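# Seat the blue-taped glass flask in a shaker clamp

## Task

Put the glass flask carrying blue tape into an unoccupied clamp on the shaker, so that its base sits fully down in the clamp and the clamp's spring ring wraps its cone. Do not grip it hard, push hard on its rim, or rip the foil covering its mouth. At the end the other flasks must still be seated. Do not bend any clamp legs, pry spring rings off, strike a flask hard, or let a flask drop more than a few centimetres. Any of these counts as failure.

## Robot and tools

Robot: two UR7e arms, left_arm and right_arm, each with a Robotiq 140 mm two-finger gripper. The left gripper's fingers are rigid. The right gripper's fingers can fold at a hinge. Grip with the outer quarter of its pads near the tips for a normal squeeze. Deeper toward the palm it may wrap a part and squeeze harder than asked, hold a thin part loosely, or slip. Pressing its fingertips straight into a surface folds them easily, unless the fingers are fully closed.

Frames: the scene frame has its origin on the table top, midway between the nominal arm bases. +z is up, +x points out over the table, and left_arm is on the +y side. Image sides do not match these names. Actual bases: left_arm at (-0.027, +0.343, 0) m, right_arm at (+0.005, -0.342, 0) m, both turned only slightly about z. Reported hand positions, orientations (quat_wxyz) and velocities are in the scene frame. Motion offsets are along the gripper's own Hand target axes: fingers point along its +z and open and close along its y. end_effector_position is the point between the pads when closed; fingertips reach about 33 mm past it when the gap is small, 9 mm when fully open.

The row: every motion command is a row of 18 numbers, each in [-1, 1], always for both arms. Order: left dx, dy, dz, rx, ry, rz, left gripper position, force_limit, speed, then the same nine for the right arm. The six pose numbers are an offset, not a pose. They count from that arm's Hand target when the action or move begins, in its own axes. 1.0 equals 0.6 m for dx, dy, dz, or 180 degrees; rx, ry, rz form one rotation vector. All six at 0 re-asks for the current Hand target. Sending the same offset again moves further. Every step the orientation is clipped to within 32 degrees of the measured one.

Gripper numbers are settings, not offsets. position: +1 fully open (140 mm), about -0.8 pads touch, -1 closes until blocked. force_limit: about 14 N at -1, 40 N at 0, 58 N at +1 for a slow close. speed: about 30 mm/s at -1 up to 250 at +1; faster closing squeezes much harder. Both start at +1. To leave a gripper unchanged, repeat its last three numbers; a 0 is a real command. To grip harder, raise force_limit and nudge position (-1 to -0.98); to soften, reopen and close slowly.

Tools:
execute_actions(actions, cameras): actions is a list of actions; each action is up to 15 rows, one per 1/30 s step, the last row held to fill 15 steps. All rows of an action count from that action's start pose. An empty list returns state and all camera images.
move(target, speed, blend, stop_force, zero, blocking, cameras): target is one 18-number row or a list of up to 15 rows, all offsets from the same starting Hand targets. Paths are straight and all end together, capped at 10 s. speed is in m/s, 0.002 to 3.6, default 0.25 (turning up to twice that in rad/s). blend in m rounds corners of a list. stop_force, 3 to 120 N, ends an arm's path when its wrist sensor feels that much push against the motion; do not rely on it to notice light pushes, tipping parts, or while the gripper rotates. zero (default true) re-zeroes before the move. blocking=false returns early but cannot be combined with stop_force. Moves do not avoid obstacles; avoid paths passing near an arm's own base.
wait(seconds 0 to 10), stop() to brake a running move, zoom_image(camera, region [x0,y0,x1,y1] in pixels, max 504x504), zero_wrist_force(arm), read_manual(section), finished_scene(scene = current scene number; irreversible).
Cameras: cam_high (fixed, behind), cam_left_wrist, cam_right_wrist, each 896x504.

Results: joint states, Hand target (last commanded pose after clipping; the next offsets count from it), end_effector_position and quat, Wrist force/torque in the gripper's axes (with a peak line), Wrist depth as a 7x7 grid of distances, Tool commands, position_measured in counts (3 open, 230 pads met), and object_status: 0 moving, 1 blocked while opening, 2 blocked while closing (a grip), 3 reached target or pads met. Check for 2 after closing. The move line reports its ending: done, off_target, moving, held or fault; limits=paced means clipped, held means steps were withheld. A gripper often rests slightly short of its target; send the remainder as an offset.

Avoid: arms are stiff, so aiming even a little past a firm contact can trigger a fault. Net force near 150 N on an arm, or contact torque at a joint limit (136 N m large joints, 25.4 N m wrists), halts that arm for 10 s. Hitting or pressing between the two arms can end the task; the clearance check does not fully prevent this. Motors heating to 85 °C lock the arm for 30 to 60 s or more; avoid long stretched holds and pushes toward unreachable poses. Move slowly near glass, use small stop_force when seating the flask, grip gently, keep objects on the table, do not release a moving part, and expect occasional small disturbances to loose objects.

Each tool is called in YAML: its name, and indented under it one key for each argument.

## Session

Scene 1 done. Look at scene 2.

execute_actions:
  actions: []

zoom_image:
  camera: "cam_high"
  region: [380, 130, 640, 390]

Scene clock: 0.00 s.
left_arm: end_effector_position=(+0.7481, +0.1528, +0.3588) position_measured=3 object_status=3 end_effector_quat_wxyz=(-0.006, +0.969, +0.176, +0.172) | right_arm: end_effector_position=(+0.3620, -0.3177, +0.2824) position_measured=3 object_status=3 end_effector_quat_wxyz=(+0.680, +0.022, -0.724, +0.116)
Joint positions: left_arm=[-0.535 -1.039 0.791 -1.59 -1.347 2.315] | right_arm=[-0.086 -0.889 1.135 -0.296 -1.842 0.125]
Joint velocities: within noise
Joint torques (N m): no reading
Motor temperatures (°C): left_arm=[25 26 25 31 28 31] | right_arm=[25 24 21 26 33 28]
Wrist force (N): no reading
Wrist torque (N m): no reading
Wrist force, peak (N): no reading
Wrist depth (mm): cam_left_wrist=[479 - - - - - 1368 / - 479 - - - - 504 / - - - - - - - / - 120 - - - 134 507 / - 112 - - - 142 113 / - 104 - - - 496 97 / - 500 - - - - -] | cam_right_wrist=[- 2260 2260 2036 297 231 2019 / 3158 3004 2566 2281 1881 283 1540 / - 2180 1987 1838 442 360 1569 / - 122 2088 1955 448 142 1632 / - 114 2324 2036 511 132 - / - 1955 1971 1760 - 1665 - / - 455 416 1825 395 389 -]
Hand target: left_arm +0.7481, +0.1528, +0.3588; -0.006, +0.969, +0.176, +0.172 | right_arm +0.3620, -0.3177, +0.2824; +0.680, +0.022, -0.724, +0.116
Tool commands: left_gripper/position=+1.0 left_gripper/force_limit=+1.0 left_gripper/speed=+1.0 right_gripper/position=+1.0 right_gripper/force_limit=+1.0 right_gripper/speed=+1.0
camera_calibration:
cam_left_wrist: T_world_to_cam=[[0.356378, -0.933532, 0.0388854, -0.127293], [-0.934282, -0.356518, 0.00352411, 0.761441], [0.0105735, -0.0375858, -0.999237, 0.49842], [0, 0, 0, 1]] pos_world=[0.751495, 0.171369, 0.500306]
cam_right_wrist: T_world_to_cam=[[-0.201846, 0.968947, -0.142831, 0.432173], [0.411527, -0.0484306, -0.91011, 0.0946723], [-0.888765, -0.242481, -0.388972, 0.495272], [0, 0, 0, 1]] pos_world=[0.488453, -0.294073, 0.340537]

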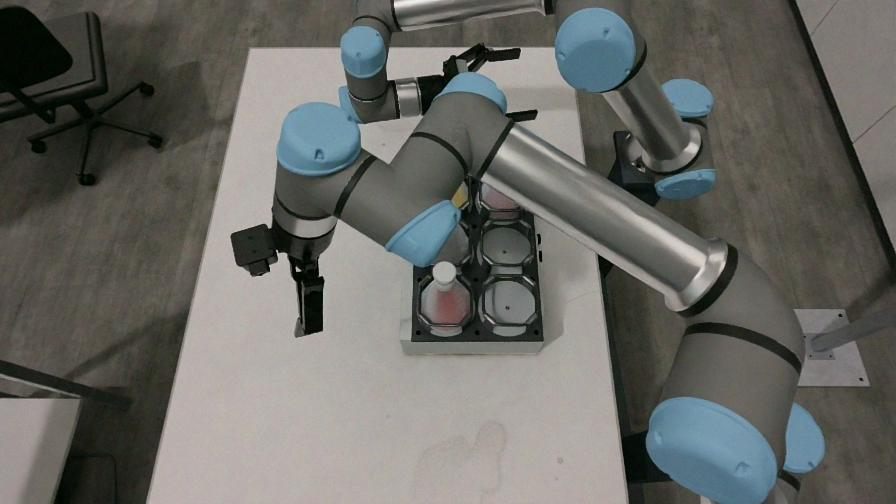

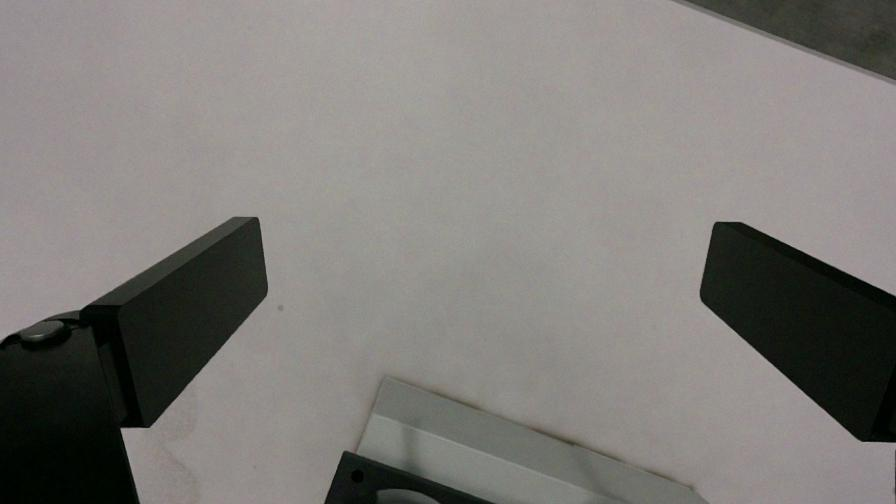

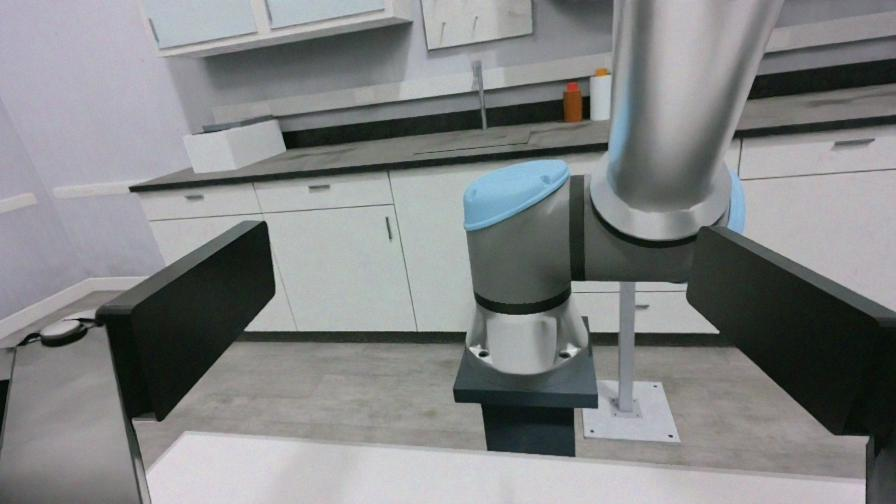

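Scaled by 1.938 from the camera's 896x504 image, which has a finer 1280x720 frame.

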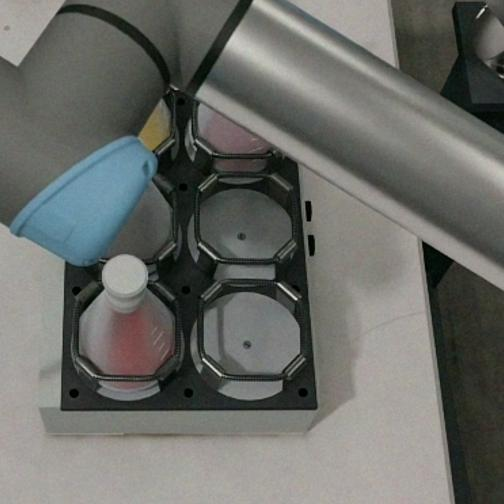

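move:
  target: [-0.2298, -0.7932, -0.0623, -0.3888, 0.1354, 0.4820, 1, 1, 1, 0,0,0,0,0,0,1,1,1]
  speed: 0.4
  cameras: ["all"]

zoom_image:
  camera: "cam_high"
  region: [380, 130, 640, 390]

Scene clock: 28.83 s.
left_arm: end_effector_position=(+0.4512, +0.5497, +0.3242) position_measured=3 object_status=3 end_effector_quat_wxyz=(+0.354, +0.612, -0.612, +0.354) | right_arm: end_effector_position=(+0.3620, -0.3177, +0.2824) position_measured=3 object_status=3 end_effector_quat_wxyz=(+0.680, +0.022, -0.724, +0.116)
Joint positions: left_arm=[0.547 -1.088 1.064 -0.781 -2.379 5.639] | right_arm=[-0.086 -0.889 1.135 -0.296 -1.842 0.125]
Joint torques (N m): left_arm=[-1.99 -38.24 -31.64 1.34 -0.33 1.65] | right_arm=[0.82 -53.61 -19.62 2.16 0.16 -0.01]
Wrist force (N): left_arm=[0.0 0.9 -0.7] | right_arm=[0.0 0.0 -0.1]
Wrist torque (N m): left_arm=[-0.04 -0.07 0.23] | right_arm=[0.00 0.00 -0.01]
Wrist force, peak (N): left_arm=[-1.2 1.6 -2.2] | right_arm=[0.2 -0.2 -0.6]
Wrist depth (mm): cam_left_wrist=[1742 - - 529 590 943 1950 / 1742 - 586 - - 2397 2124 / - - 612 - 615 - 1935 / - 119 - - - 133 507 / - 111 - - - 133 112 / - 97 - - - - 98 / - - - - - - -] | cam_right_wrist=[- 2200 2053 2439 288 231 2088 / - 2621 2621 2488 1910 283 1540 / - 2142 2003 1852 442 361 1521 / - 123 2070 1987 446 142 1621 / - 114 2302 2088 502 132 - / - 1910 1971 1785 497 1642 - / - - 437 418 395 391 -]
Hand target: left_arm +0.4511, +0.5497, +0.3242; +0.354, +0.612, -0.612, +0.354 | right_arm +0.3620, -0.3177, +0.2824; +0.680, +0.022, -0.724, +0.116
Off the commanded pose: left_arm 0.000 m, 0 deg | right_arm 0.000 m, 0 deg.
move: done
camera_calibration:
cam_left_wrist: T_world_to_cam=[[-0.999862, -0.0166264, 0.000334247, 0.470832], [-0.0128927, 0.762322, -0.64707, -0.194149], [0.0105036, -0.646985, -0.762431, 0.740089], [0, 0, 0, 1]] pos_world=[0.46049, 0.634658, 0.438481]
cam_right_wrist: T_world_to_cam=[[-0.201846, 0.968947, -0.142831, 0.432173], [0.411527, -0.0484306, -0.91011, 0.0946723], [-0.888765, -0.242481, -0.388972, 0.495272], [0, 0, 0, 1]] pos_world=[0.488453, -0.294073, 0.340537]

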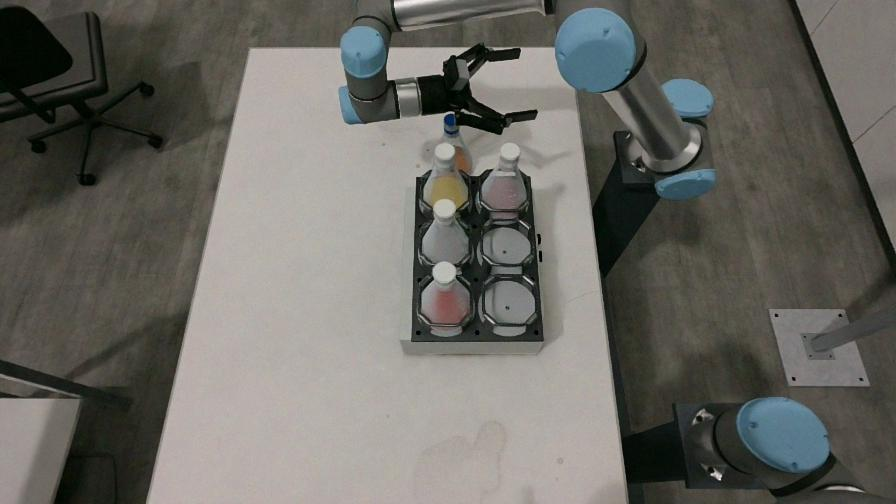

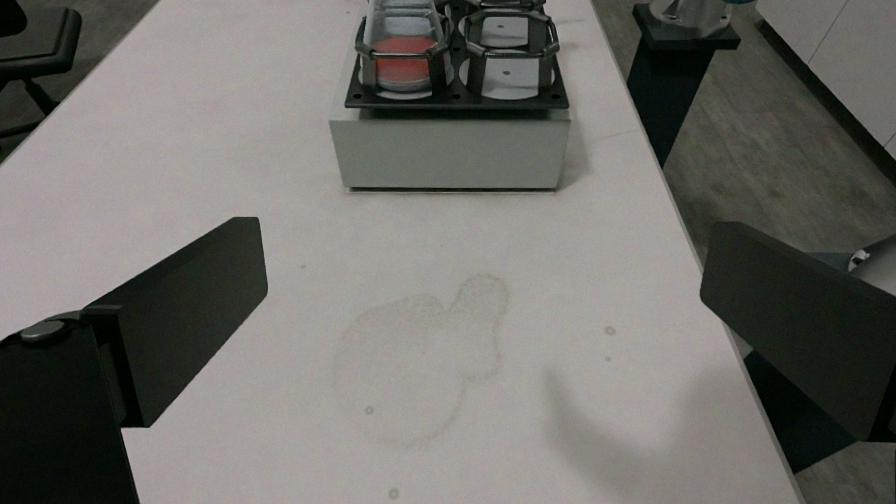

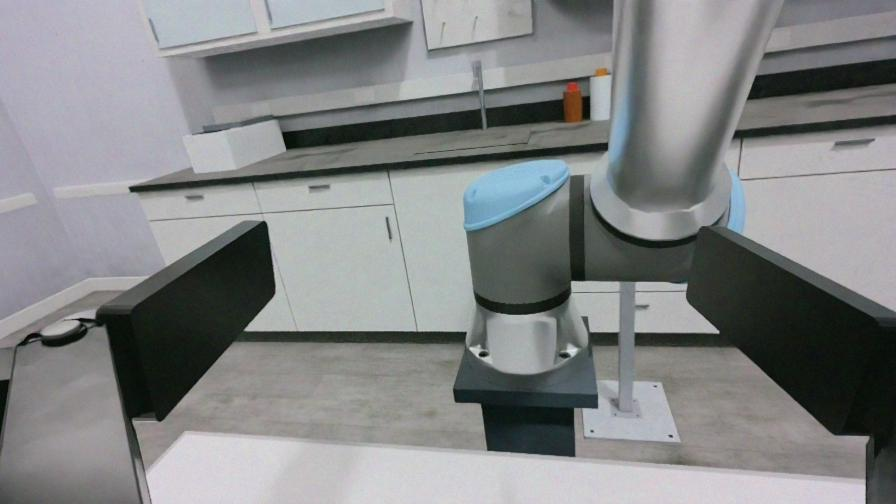

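Scaled by 1.938 from the camera's 896x504 image, which has a finer 1280x720 frame.

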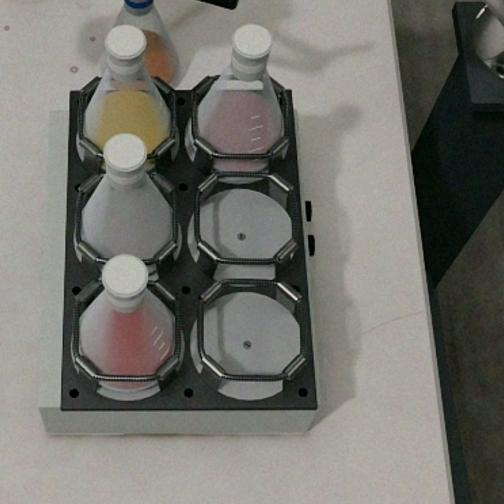

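execute_actions:
  actions: []
  cameras: ["all"]

Scene clock: 104.30 s.
left_arm: end_effector_position=(+0.4511, +0.5497, +0.3242) position_measured=3 object_status=3 end_effector_quat_wxyz=(+0.354, +0.612, -0.612, +0.354) | right_arm: end_effector_position=(+0.3620, -0.3177, +0.2824) position_measured=3 object_status=3 end_effector_quat_wxyz=(+0.680, +0.022, -0.724, +0.116)
Joint positions: left_arm=[0.547 -1.088 1.064 -0.781 -2.379 5.639] | right_arm=[-0.086 -0.889 1.135 -0.296 -1.842 0.125]
Joint velocities: within noise
Joint torques (N m): left_arm=[8.52 -39.01 -36.23 1.16 0.09 1.49] | right_arm=[0.49 -53.07 -19.28 2.17 0.08 -0.02]
Motor temperatures (°C): left_arm=[25 26 25 31 28 31] | right_arm=[25 24 21 26 33 28]
Wrist force (N): left_arm=[0.0 1.1 -0.7] | right_arm=[-0.1 -0.2 0.0]
Wrist torque (N m): left_arm=[0.00 -0.07 0.22] | right_arm=[-0.04 0.02 0.00]
Wrist force, peak (N): left_arm=[-0.1 1.2 -0.8] | right_arm=[-0.3 -0.5 0.1]
Wrist depth (mm): cam_left_wrist=[1777 - 917 519 883 957 2141 / 1593 - - - 586 2141 2214 / 665 - - - - 1907 1789 / 581 119 - - - 133 485 / - 111 - - - 133 112 / - 99 - - - - 97 / - - - - - 388 -] | cam_right_wrist=[- 2260 2161 2281 291 232 1825 / 2968 2106 2832 2464 1895 282 1798 / 3849 2180 1987 1825 441 355 1549 / 3733 123 2036 2003 448 142 1589 / - 114 2219 2088 510 132 - / - 1925 2003 1798 503 1699 - / - 460 440 415 393 392 -]
Hand target: left_arm +0.4511, +0.5497, +0.3242; +0.354, +0.612, -0.612, +0.354 | right_arm +0.3620, -0.3177, +0.2824; +0.680, +0.022, -0.724, +0.116
Tool commands: left_gripper/position=+1.0 left_gripper/force_limit=+1.0 left_gripper/speed=+1.0 right_gripper/position=+1.0 right_gripper/force_limit=+1.0 right_gripper/speed=+1.0
Off the commanded pose: left_arm 0.000 m, 0 deg | right_arm 0.000 m, 0 deg.
camera_calibration:
cam_left_wrist: T_world_to_cam=[[-0.999865, -0.0164208, 0.000421924, 0.470664], [-0.0127927, 0.762325, -0.647068, -0.194198], [0.0103037, -0.646986, -0.762432, 0.740182], [0, 0, 0, 1]] pos_world=[0.460489, 0.634658, 0.438481]
cam_right_wrist: T_world_to_cam=[[-0.201846, 0.968947, -0.142831, 0.432173], [0.411527, -0.0484306, -0.91011, 0.0946723], [-0.888765, -0.242481, -0.388972, 0.495272], [0, 0, 0, 1]] pos_world=[0.488453, -0.294073, 0.340537]

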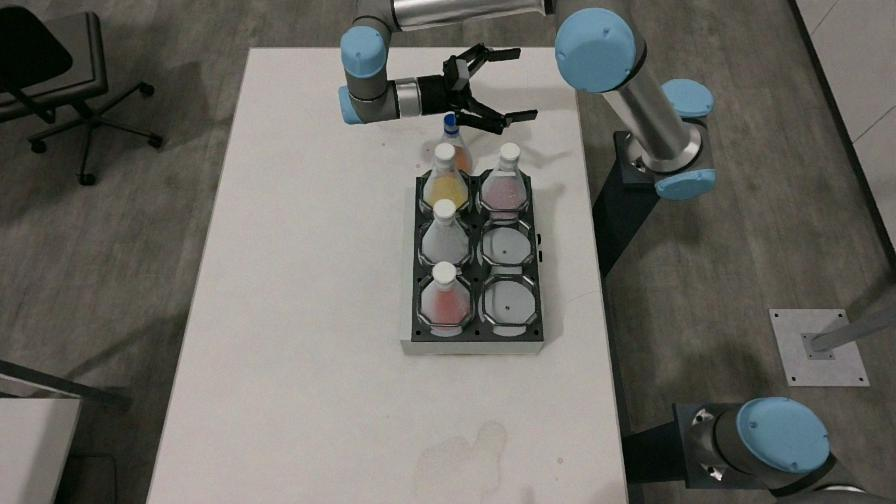

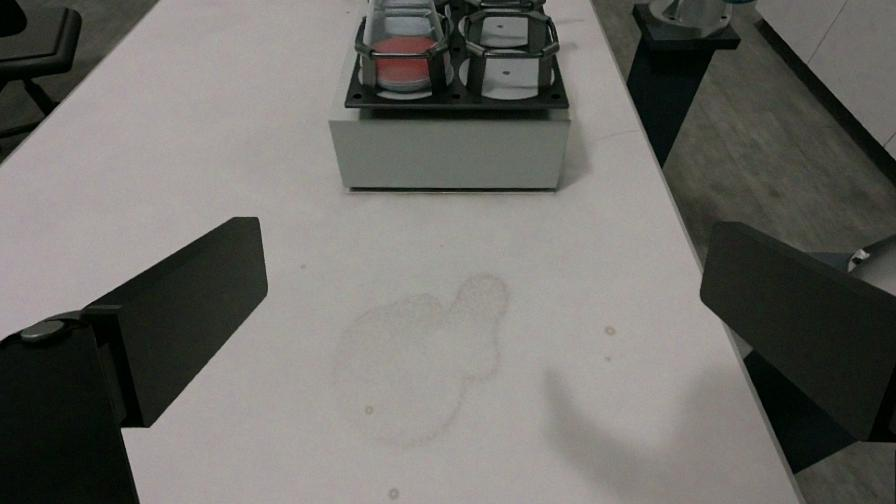

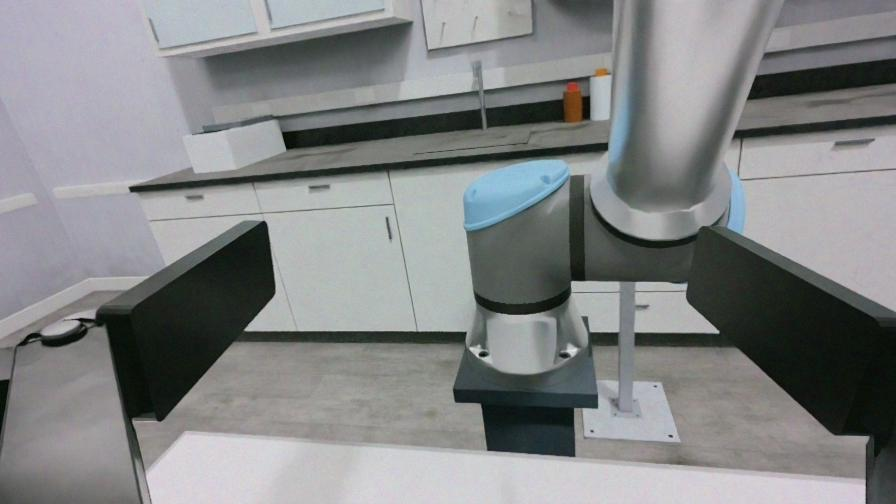

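move:
  target:
    - [0,0,0,0,0,0,1,1,1,0.2,0,0,0,0,0,0.28,-1,0]
    - [0,0,0,0,0,0,1,1,1,0.2754,-0.0219,-0.0817,-0.0815,-0.478,0.0155,0.28,-1,0]
  blend: 0.04
  speed: 0.35
  cameras: ["cam_right_wrist", "cam_high"]

Scene clock: 166.63 s.
left_arm: end_effector_position=(+0.4511, +0.5497, +0.3242) position_measured=3 object_status=3 end_effector_quat_wxyz=(+0.354, +0.612, -0.612, +0.354) | right_arm: end_effector_position=(+0.4002, -0.3000, +0.4500) position_measured=94 object_status=3 end_effector_quat_wxyz=(+0.000, +0.000, +1.000, +0.000)
Joint positions: left_arm=[0.547 -1.088 1.064 -0.781 -2.379 5.639] | right_arm=[-0.251 -1.746 1.269 -1.094 -1.571 -0.237]
Joint torques (N m): left_arm=[8.65 -50.81 -14.15 -2.26 -1.23 -0.76] | right_arm=[4.2 -24.77 -17.69 -4.61 -0.24 1.99]
Wrist force (N): left_arm=[0.0 0.9 -0.7] | right_arm=[1.9 -0.1 -0.5]
Wrist torque (N m): left_arm=[-0.03 -0.08 0.22] | right_arm=[-0.30 -0.47 0.20]
Wrist force, peak (N): left_arm=[-0.3 1.1 -0.9] | right_arm=[-4.4 -0.3 -0.2]
Wrist depth (mm): cam_left_wrist=[1643 - - 544 811 947 2233 / 809 - 577 531 753 2057 2159 / - 637 675 624 - 1921 1979 / - 120 - - - 133 517 / - 111 - - - 133 112 / - 99 - - - - 98 / - - - - - - -] | cam_right_wrist=[1376 569 530 524 531 - 519 / 1416 543 - 561 544 384 407 / 1530 594 - 573 569 262 387 / 1610 627 137 - 150 435 440 / 1711 84 120 632 655 103 93 / - - - 725 - - 85 / - - - 790 - - -]
Hand target: left_arm +0.4511, +0.5497, +0.3242; +0.354, +0.612, -0.612, +0.354 | right_arm +0.4002, -0.3000, +0.4500; +0.000, +0.000, +1.000, +0.000
Off the commanded pose: left_arm 0.000 m, 0 deg | right_arm 0.000 m, 0 deg.
move: done
camera_calibration:
cam_right_wrist: T_world_to_cam=[[0.00468995, 0.999902, -0.0132123, 0.314992], [0.936798, 0.000229095, 0.349871, -0.530292], [0.349839, -0.0140182, -0.936705, 0.418066], [0, 0, 0, 1]] pos_world=[0.349043, -0.308979, 0.581299]
Images, in order (width x height): cam_high 896x504, cam_right_wrist 896x504.

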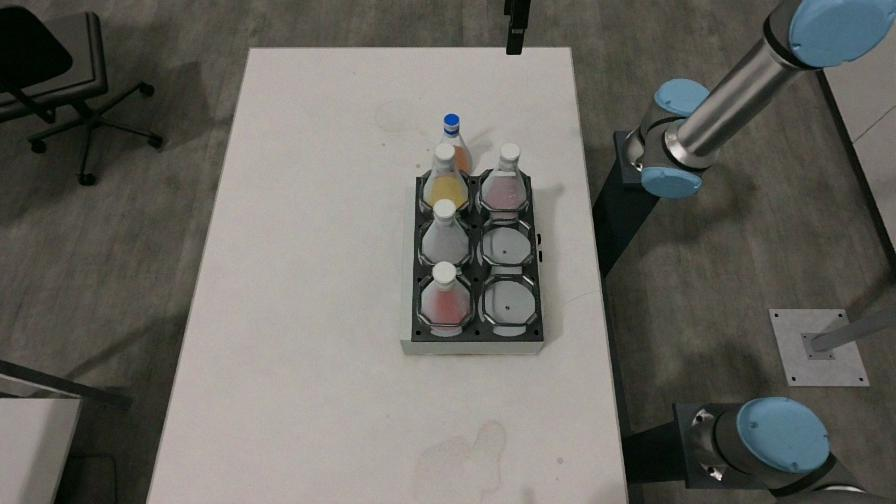

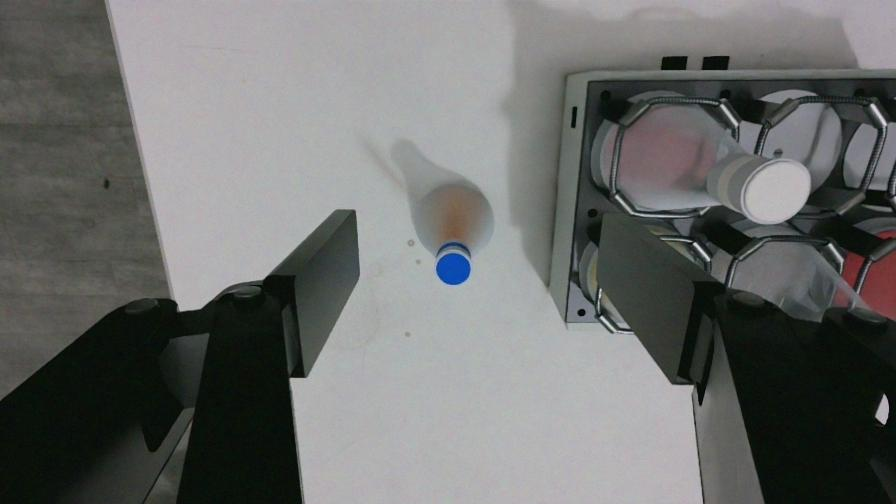

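zoom_image:
  camera: "cam_right_wrist"
  region: [380, 140, 540, 300]

Scaled by 3.150 from the camera's 896x504 image, which has a finer 1280x720 frame.

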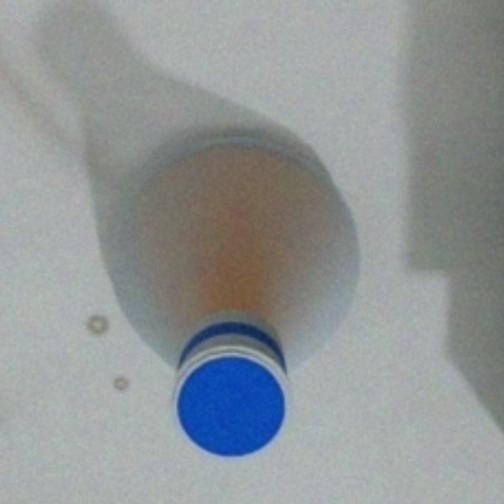

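move:
  target: [-0,0,0,0,0,0,1,1,1,-0.1897,-0.0117,0.3,0,0,0,0.28,-1,0]
  speed: 0.3
  cameras: ["cam_right_wrist", "cam_high"]

Scene clock: 189.80 s.
left_arm: end_effector_position=(+0.4511, +0.5497, +0.3242) position_measured=3 object_status=3 end_effector_quat_wxyz=(+0.354, +0.612, -0.612, +0.354) | right_arm: end_effector_position=(+0.5141, -0.3070, +0.2702) position_measured=94 object_status=3 end_effector_quat_wxyz=(+0.000, +0.000, +1.000, +0.000)
Joint positions: left_arm=[0.547 -1.088 1.064 -0.781 -2.379 5.639] | right_arm=[-0.21 -1.571 1.587 -1.587 -1.571 -0.196]
Joint torques (N m): left_arm=[8.92 -49.59 -13.51 -2.19 -2.68 -0.9] | right_arm=[-7.03 -21.59 -20.68 -4.91 -1.41 -1.99]
Wrist force (N): left_arm=[-0.2 1.0 -0.5] | right_arm=[2.0 0.0 -0.5]
Wrist torque (N m): left_arm=[-0.01 -0.03 0.22] | right_arm=[-0.29 -0.44 0.23]
Wrist force, peak (N): left_arm=[-0.4 1.1 -1.0] | right_arm=[4.4 -0.2 -3.6]
Wrist depth (mm): cam_left_wrist=[1719 - - 569 2195 961 2233 / 1907 - 720 535 - 2214 2041 / - - - - 570 1708 1994 / - 119 573 - - 134 511 / - 112 - 516 - 133 112 / - 437 458 - - - 98 / - 409 - - - - -] | cam_right_wrist=[369 367 368 364 364 272 191 / 387 387 381 395 380 249 236 / 409 403 406 227 399 255 232 / 437 435 163 431 413 240 244 / 449 84 444 453 - 103 91 / - - 475 466 478 - 85 / - - 493 508 - - -]
Hand target: left_arm +0.4511, +0.5497, +0.3242; +0.354, +0.612, -0.612, +0.354 | right_arm +0.5141, -0.3071, +0.2701; +0.000, +0.000, +1.000, +0.000
Off the commanded pose: left_arm 0.000 m, 0 deg | right_arm 0.000 m, 0 deg.
move: done
camera_calibration:
cam_right_wrist: T_world_to_cam=[[0.00469417, 0.999902, -0.0132107, 0.319079], [0.936687, 0.000229003, 0.350167, -0.574059], [0.350135, -0.0140181, -0.936594, 0.209555], [0, 0, 0, 1]] pos_world=[0.462843, -0.315979, 0.4015]
Images, in order (width x height): cam_high 896x504, cam_right_wrist 896x504.

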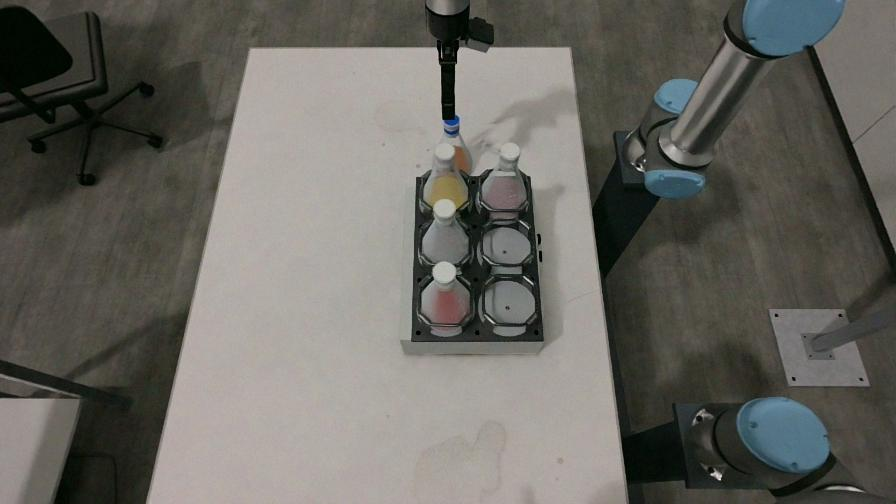

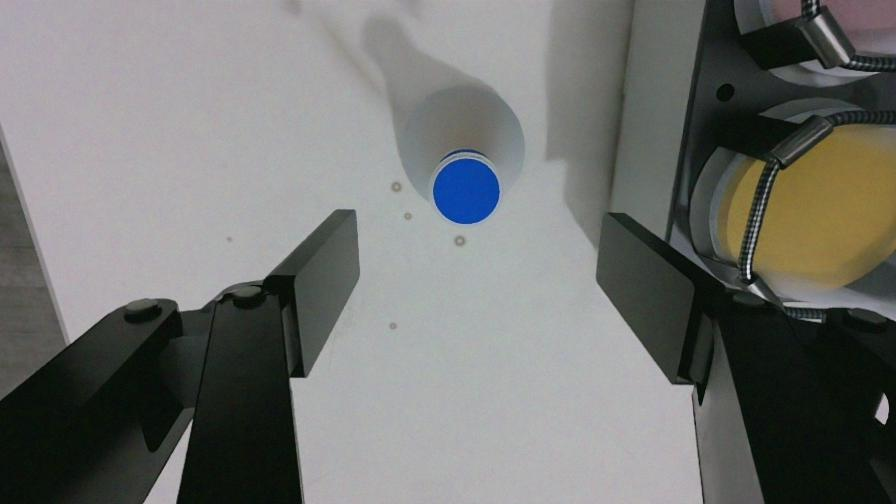

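move:
  target:
    - [0,0,0,0,0,0,1,1,1,0.0035,-0.0032,0.2517,0,0,0,0.28,-1,0]
    - [0,0,0,0,0,0,1,1,1,0.0035,-0.0032,0.2517,0,0,0,-1,-0.05,-1]
  speed: 0.15
  cameras: ["cam_right_wrist", "cam_high"]

Scene clock: 207.13 s.
left_arm: end_effector_position=(+0.4511, +0.5497, +0.3242) position_measured=3 object_status=3 end_effector_quat_wxyz=(+0.354, +0.612, -0.612, +0.354) | right_arm: end_effector_position=(+0.5121, -0.3090, +0.1191) position_measured=138 object_status=0 end_effector_quat_wxyz=(+0.000, +0.000, +1.000, +0.000)
Joint positions: left_arm=[0.547 -1.088 1.064 -0.781 -2.379 5.639] | right_arm=[-0.215 -1.499 1.909 -1.981 -1.571 -0.201]
Joint torques (N m): left_arm=[8.28 -50.26 -13.69 -2.16 -2.6 -0.69] | right_arm=[6.56 -30.58 -15.07 -3.98 1.58 1.43]
Wrist force (N): left_arm=[-0.2 1.0 -0.7] | right_arm=[4.4 -0.3 -11.5]
Wrist torque (N m): left_arm=[-0.02 -0.04 0.21] | right_arm=[-0.11 -0.39 0.32]
Wrist force, peak (N): left_arm=[-0.3 1.2 -0.7] | right_arm=[4.3 -0.3 -11.8]
Wrist depth (mm): cam_left_wrist=[1696 - - 550 627 917 2107 / 1633 - - - - 2272 1921 / - - - - - 2010 1853 / - 119 572 - - 133 471 / - 111 - - - 133 112 / - 99 - - 450 - 97 / - - - - 396 - -] | cam_right_wrist=[230 229 228 227 225 225 - / 242 241 239 238 235 236 - / 255 254 253 - 252 - - / 270 266 261 115 126 - - / 284 84 96 80 103 99 85 / - - - 84 84 68 73 / - - - 324 - - -]
Hand target: left_arm +0.4511, +0.5497, +0.3242; +0.354, +0.612, -0.612, +0.354 | right_arm +0.5121, -0.3090, +0.1191; +0.000, +0.000, +1.000, +0.000
Off the commanded pose: left_arm 0.000 m, 0 deg | right_arm 0.000 m, 0 deg.
move: done
camera_calibration:
cam_right_wrist: T_world_to_cam=[[0.00469417, 0.999902, -0.0132107, 0.31909], [0.936687, 0.000229003, 0.350167, -0.519334], [0.350135, -0.0140181, -0.936594, 0.0685796], [0, 0, 0, 1]] pos_world=[0.460943, -0.317979, 0.2503]
Images, in order (width x height): cam_high 896x504, cam_right_wrist 896x504.

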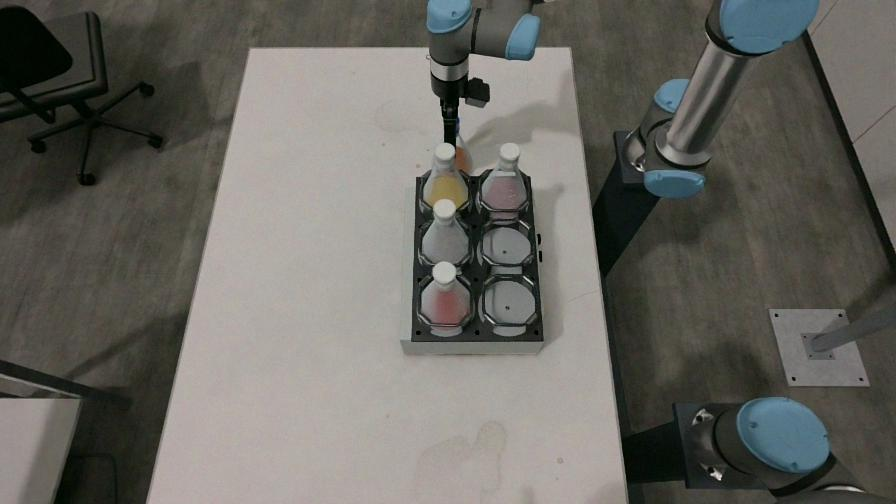

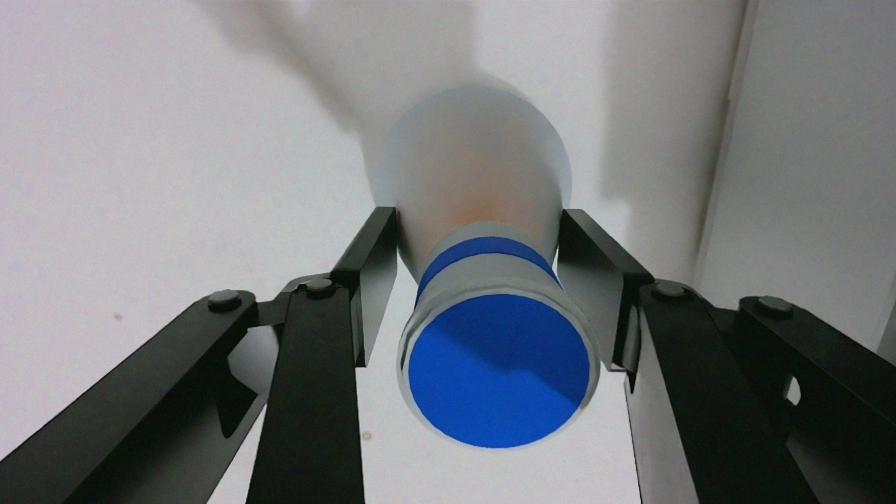

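move:
  target:
    - [0,0,0,0,0,0,1,1,1,0,0,-0.05,0,0,0,-1,-0.05,-1]
    - [0,0,0,0,0,0,1,1,1,0,0,-0.6083,0,0,0,-1,-0.05,-1]
    - [0,0,0,0,0,0,1,1,1,0.12,0.365,-0.6083,0,0,0,-1,-0.05,-1]
  speed: [0.08, 0.25, 0.25]
  blend: [0.02, 0.06, 0]
  cameras: ["cam_right_wrist", "cam_high"]

Scene clock: 239.17 s.
left_arm: end_effector_position=(+0.4511, +0.5497, +0.3242) position_measured=3 object_status=3 end_effector_quat_wxyz=(+0.354, +0.612, -0.612, +0.354) | right_arm: end_effector_position=(+0.4400, -0.0900, +0.4840) position_measured=138 object_status=2 end_effector_quat_wxyz=(+0.000, +0.000, +1.000, +0.000)
Joint positions: left_arm=[0.547 -1.088 1.064 -0.781 -2.379 5.639] | right_arm=[0.243 -1.444 0.876 -1.003 -1.571 0.257]
Joint torques (N m): left_arm=[8.07 -50.13 -13.36 -2.26 -2.56 -0.79] | right_arm=[9.02 -41.24 -14.3 -4.09 0.57 1.43]
Wrist force (N): left_arm=[-0.3 1.0 -0.7] | right_arm=[1.9 0.0 3.0]
Wrist torque (N m): left_arm=[-0.03 -0.01 0.22] | right_arm=[-0.28 -0.37 0.31]
Wrist force, peak (N): left_arm=[-0.1 1.4 -0.6] | right_arm=[4.8 -0.4 -11.8]
Wrist depth (mm): cam_left_wrist=[1753 - - 569 584 2666 2107 / - - - 554 - 2354 2090 / - - - - - 1633 1907 / - 119 - - - 133 517 / - 111 - - - 134 112 / - 98 - - - - 98 / - 414 - - - - -] | cam_right_wrist=[581 - 552 538 538 442 564 / 588 592 589 219 445 447 - / - 628 - 227 - 617 625 / 668 679 117 115 126 468 - / 1665 82 95 - 81 90 80 / - - - 84 84 68 73 / - - - 808 - - -]
Hand target: left_arm +0.4511, +0.5497, +0.3242; +0.354, +0.612, -0.612, +0.354 | right_arm +0.4400, -0.0899, +0.4840; +0.000, +0.000, +1.000, +0.000
Off the commanded pose: left_arm 0.000 m, 0 deg | right_arm 0.000 m, 0 deg.
move: done; blend cut to 0.015 m at target 1
camera_calibration:
cam_right_wrist: T_world_to_cam=[[0.00453687, 0.9999, -0.0133727, 0.105431], [0.936766, 0.000429931, 0.349956, -0.579505], [0.349927, -0.0141148, -0.936671, 0.438776], [0, 0, 0, 1]] pos_world=[0.388843, -0.0989784, 0.6152]
Images, in order (width x height): cam_high 896x504, cam_right_wrist 896x504.

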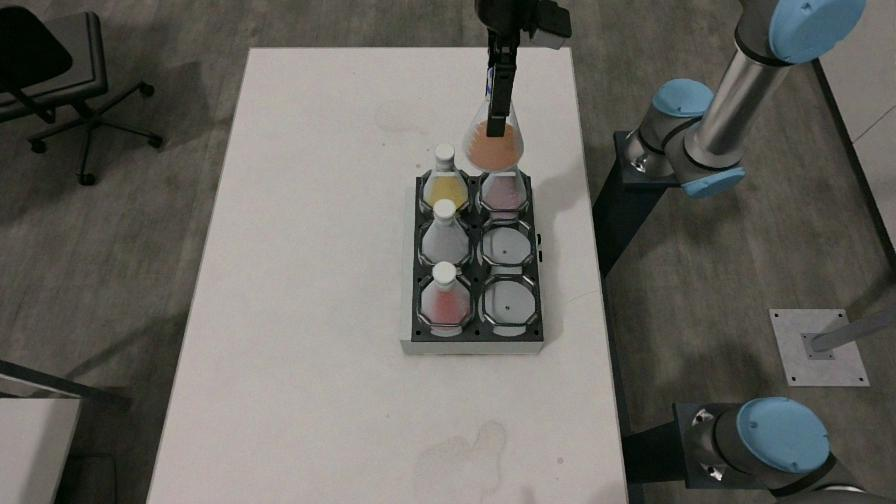

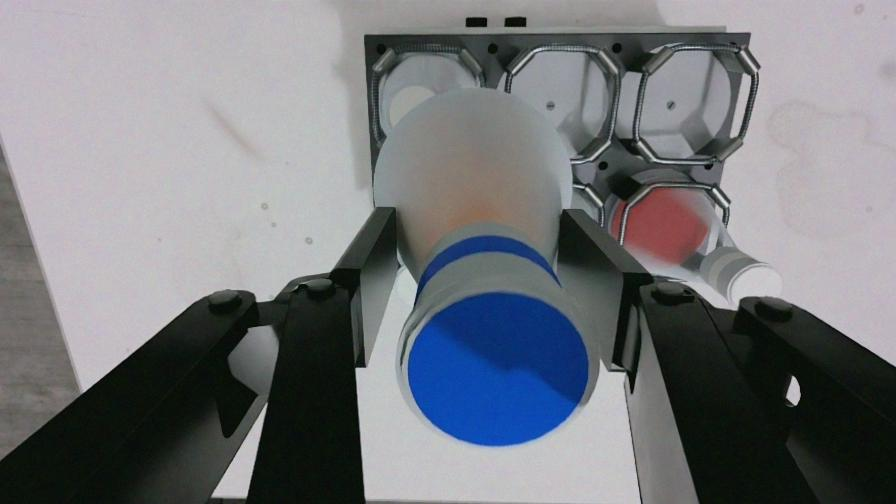

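zoom_image:
  camera: "cam_right_wrist"
  region: [580, 20, 780, 180]

Scaled by 2.520 from the camera's 896x504 image, which has a finer 1280x720 frame.

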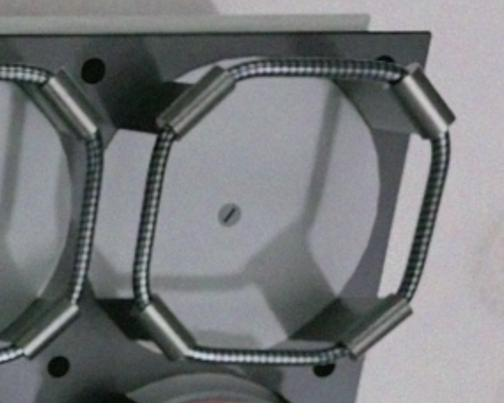

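move:
  target:
    - [0,0,0,0,0,0,1,1,1,0.0583,0.3442,0,0,0,0,-1,-0.05,-1]
    - [0,0,0,0,0,0,1,1,1,0.0583,0.3442,0.09,0,0,0,-1,-0.05,-1]
  speed: [0.25, 0.15]
  blend: [0.02, 0]
  cameras: ["cam_right_wrist", "cam_high", "cam_left_wrist"]

Scene clock: 267.10 s.
left_arm: end_effector_position=(+0.4511, +0.5497, +0.3242) position_measured=3 object_status=3 end_effector_quat_wxyz=(+0.354, +0.612, -0.612, +0.354) | right_arm: end_effector_position=(+0.4051, +0.1166, +0.4300) position_measured=138 object_status=2 end_effector_quat_wxyz=(+0.000, +0.000, +1.000, +0.000)
Joint positions: left_arm=[0.547 -1.088 1.064 -0.781 -2.379 5.639] | right_arm=[0.619 -1.224 0.75 -1.097 -1.571 0.633]
Joint torques (N m): left_arm=[7.76 -49.69 -12.78 -2.2 -2.58 -0.8] | right_arm=[-4.13 -41.45 -17.87 -4.7 0.67 -1.61]
Wrist force (N): left_arm=[-0.1 1.0 -0.5] | right_arm=[1.8 0.2 2.5]
Wrist torque (N m): left_arm=[-0.01 -0.06 0.22] | right_arm=[-0.24 -0.46 0.30]
Wrist force, peak (N): left_arm=[-0.1 1.2 -0.9] | right_arm=[2.1 0.3 5.1]
Wrist depth (mm): cam_left_wrist=[1853 - - 516 581 880 2177 / 1742 - - 558 - 2141 2177 / - - - 584 - 1921 1880 / - 119 563 - - 133 517 / - 112 501 - 481 133 112 / - 98 - 435 463 - 98 / - 385 - - - - -] | cam_right_wrist=[- 523 - 510 509 509 501 / - 390 403 220 - 526 - / 262 438 402 - 562 544 549 / 608 431 124 108 126 592 - / - 84 95 80 81 - 608 / - - - 84 84 68 73 / - - - - - - -]
Hand target: left_arm +0.4511, +0.5497, +0.3242; +0.354, +0.612, -0.612, +0.354 | right_arm +0.4051, +0.1166, +0.4300; +0.000, +0.000, +1.000, +0.000
Off the commanded pose: left_arm 0.000 m, 0 deg | right_arm 0.000 m, 0 deg.
move: done
camera_calibration:
cam_left_wrist: T_world_to_cam=[[-0.999864, -0.016497, 0.000486653, 0.470684], [-0.0128927, 0.762323, -0.647068, -0.194151], [0.0103037, -0.646986, -0.762432, 0.740182], [0, 0, 0, 1]] pos_world=[0.46049, 0.634658, 0.438481]
cam_right_wrist: T_world_to_cam=[[0.00465964, 0.999903, -0.0131175, -0.101897], [0.93672, 0.00022738, 0.350079, -0.528069], [0.350048, -0.0139186, -0.936628, 0.40333], [0, 0, 0, 1]] pos_world=[0.353943, 0.107621, 0.5613]

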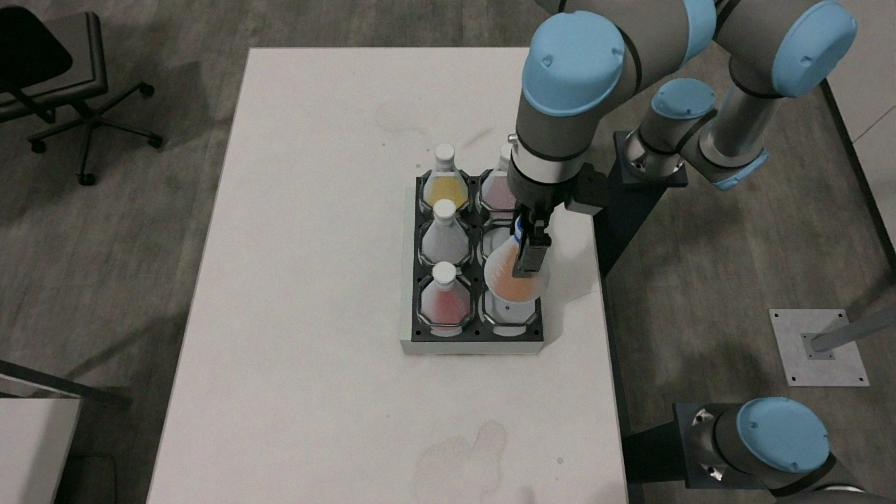

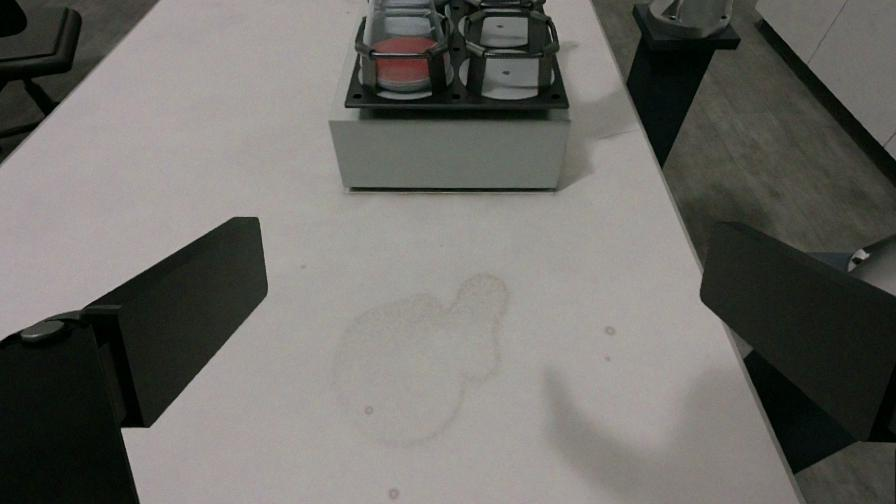

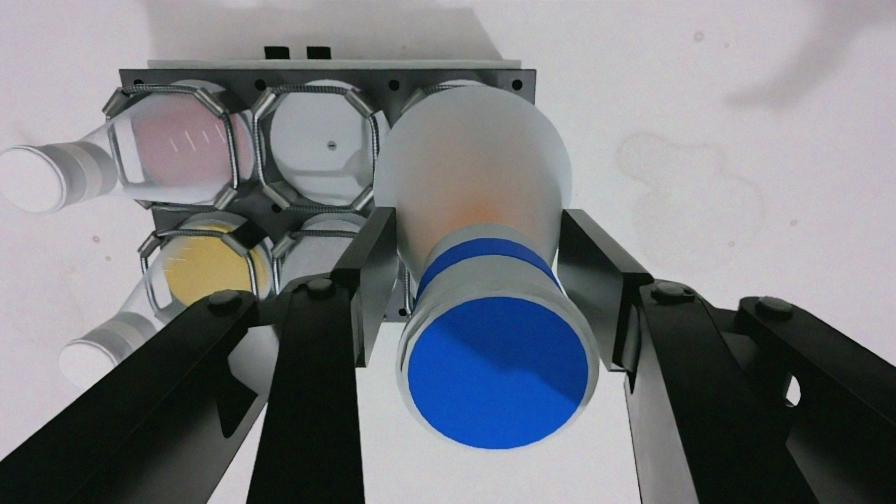

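zoom_image:
  camera: "cam_right_wrist"
  region: [230, 50, 580, 250]

zoom_image:
  camera: "cam_high"
  region: [410, 200, 580, 360]

Scaled by 1.440 from the camera's 896x504 image, which has a finer 1280x720 frame.

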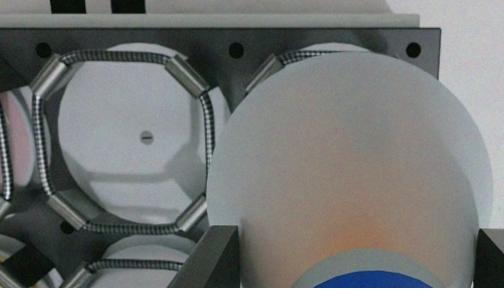

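Scaled by 2.965 from the camera's 896x504 image, which has a finer 1280x720 frame.

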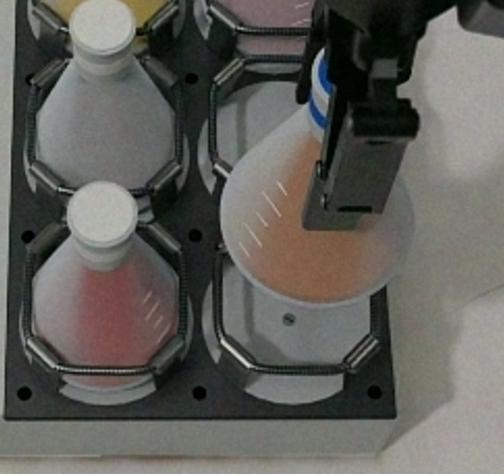

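move:
  target: [0,0,0,0,0,0,1,1,1,0.0083,0.0007,0.17,0,0,0,-1,-0.05,-1]
  speed: 0.12
  stop_force: 8
  cameras: ["cam_right_wrist", "cam_high", "cam_left_wrist"]

zoom_image:
  camera: "cam_left_wrist"
  region: [330, 0, 630, 170]

zoom_image:
  camera: "cam_high"
  region: [410, 200, 580, 360]

Scene clock: 323.93 s.
left_arm: end_effector_position=(+0.4511, +0.5497, +0.3242) position_measured=3 object_status=3 end_effector_quat_wxyz=(+0.354, +0.612, -0.612, +0.354) | right_arm: end_effector_position=(+0.4002, +0.1170, +0.3280) position_measured=138 object_status=2 end_effector_quat_wxyz=(+0.000, +0.000, +1.000, +0.000)
Joint positions: left_arm=[0.547 -1.088 1.064 -0.781 -2.379 5.639] | right_arm=[0.625 -1.324 1.16 -1.406 -1.571 0.639]
Joint torques (N m): left_arm=[9.01 -50.51 -13.61 -2.24 -2.56 -0.75] | right_arm=[-5.35 -34.35 -17.75 -5.27 1.19 -1.72]
Wrist force (N): left_arm=[-0.1 1.1 -0.7] | right_arm=[1.9 0.1 2.9]
Wrist torque (N m): left_arm=[0.00 -0.07 0.21] | right_arm=[-0.27 -0.44 0.21]
Wrist force, peak (N): left_arm=[-0.1 1.2 -0.8] | right_arm=[1.9 0.0 5.3]
Wrist depth (mm): cam_left_wrist=[1742 - - 531 2442 895 2272 / 1719 - - 520 - 2214 2057 / - - - - - 1964 1880 / - 119 - - 584 142 527 / - 111 - - - 134 113 / - 98 - - - - 97 / - - 409 - - - -] | cam_right_wrist=[419 409 415 411 414 - 409 / 298 285 300 259 - 444 - / - 310 - 225 444 470 442 / 316 322 124 109 126 488 485 / 328 84 95 80 81 - 493 / - - - 84 84 68 73 / - - - 194 588 - -]
Hand target: left_arm +0.4511, +0.5497, +0.3242; +0.354, +0.612, -0.612, +0.354 | right_arm +0.4002, +0.1170, +0.3280; +0.000, +0.000, +1.000, +0.000
Off the commanded pose: left_arm 0.000 m, 0 deg | right_arm 0.000 m, 0 deg.
move: done
camera_calibration:
cam_left_wrist: T_world_to_cam=[[-0.999864, -0.016497, 0.000486653, 0.470684], [-0.0128927, 0.762323, -0.647068, -0.194151], [0.0103037, -0.646986, -0.762432, 0.740182], [0, 0, 0, 1]] pos_world=[0.46049, 0.634658, 0.438481]
cam_right_wrist: T_world_to_cam=[[0.0046927, 0.999902, -0.0132118, -0.103582], [0.93672, 0.000229452, 0.350079, -0.487737], [0.350047, -0.0140186, -0.936627, 0.309432], [0, 0, 0, 1]] pos_world=[0.349043, 0.108021, 0.4592]

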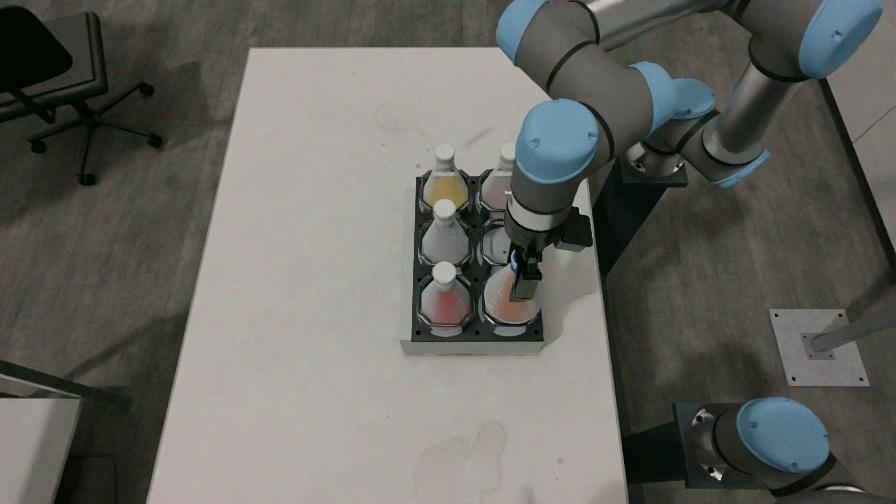

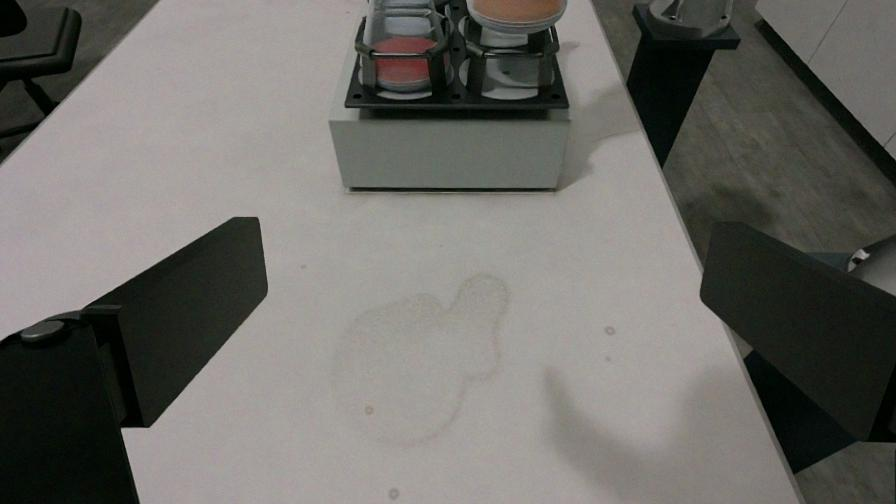

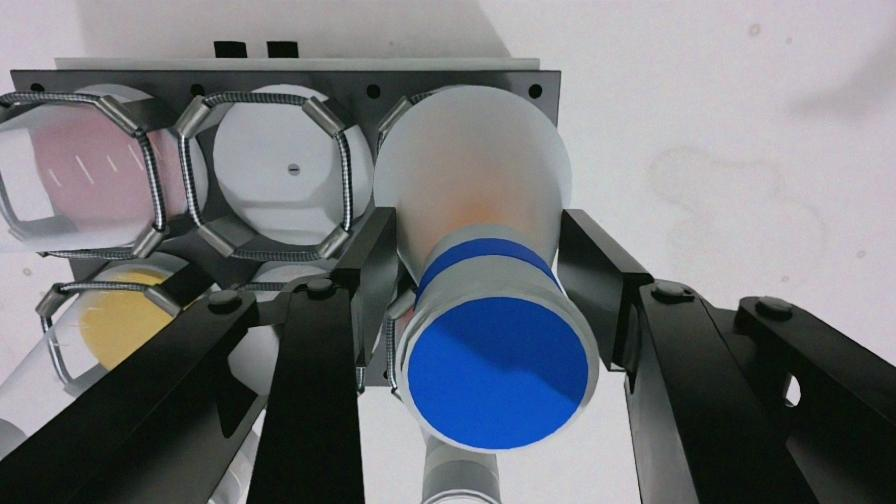

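Scaled by 1.680 from the camera's 896x504 image, which has a finer 1280x720 frame.

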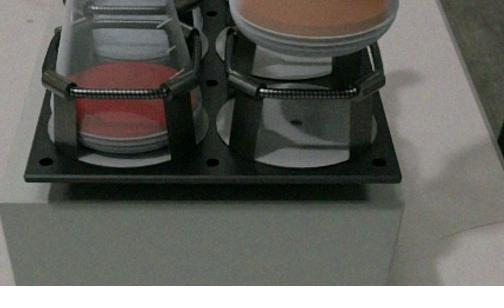

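Scaled by 2.965 from the camera's 896x504 image, which has a finer 1280x720 frame.

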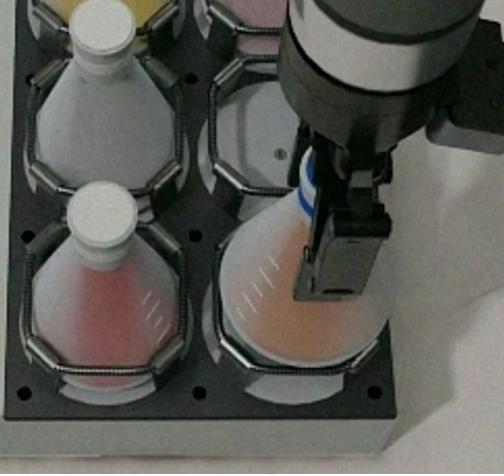

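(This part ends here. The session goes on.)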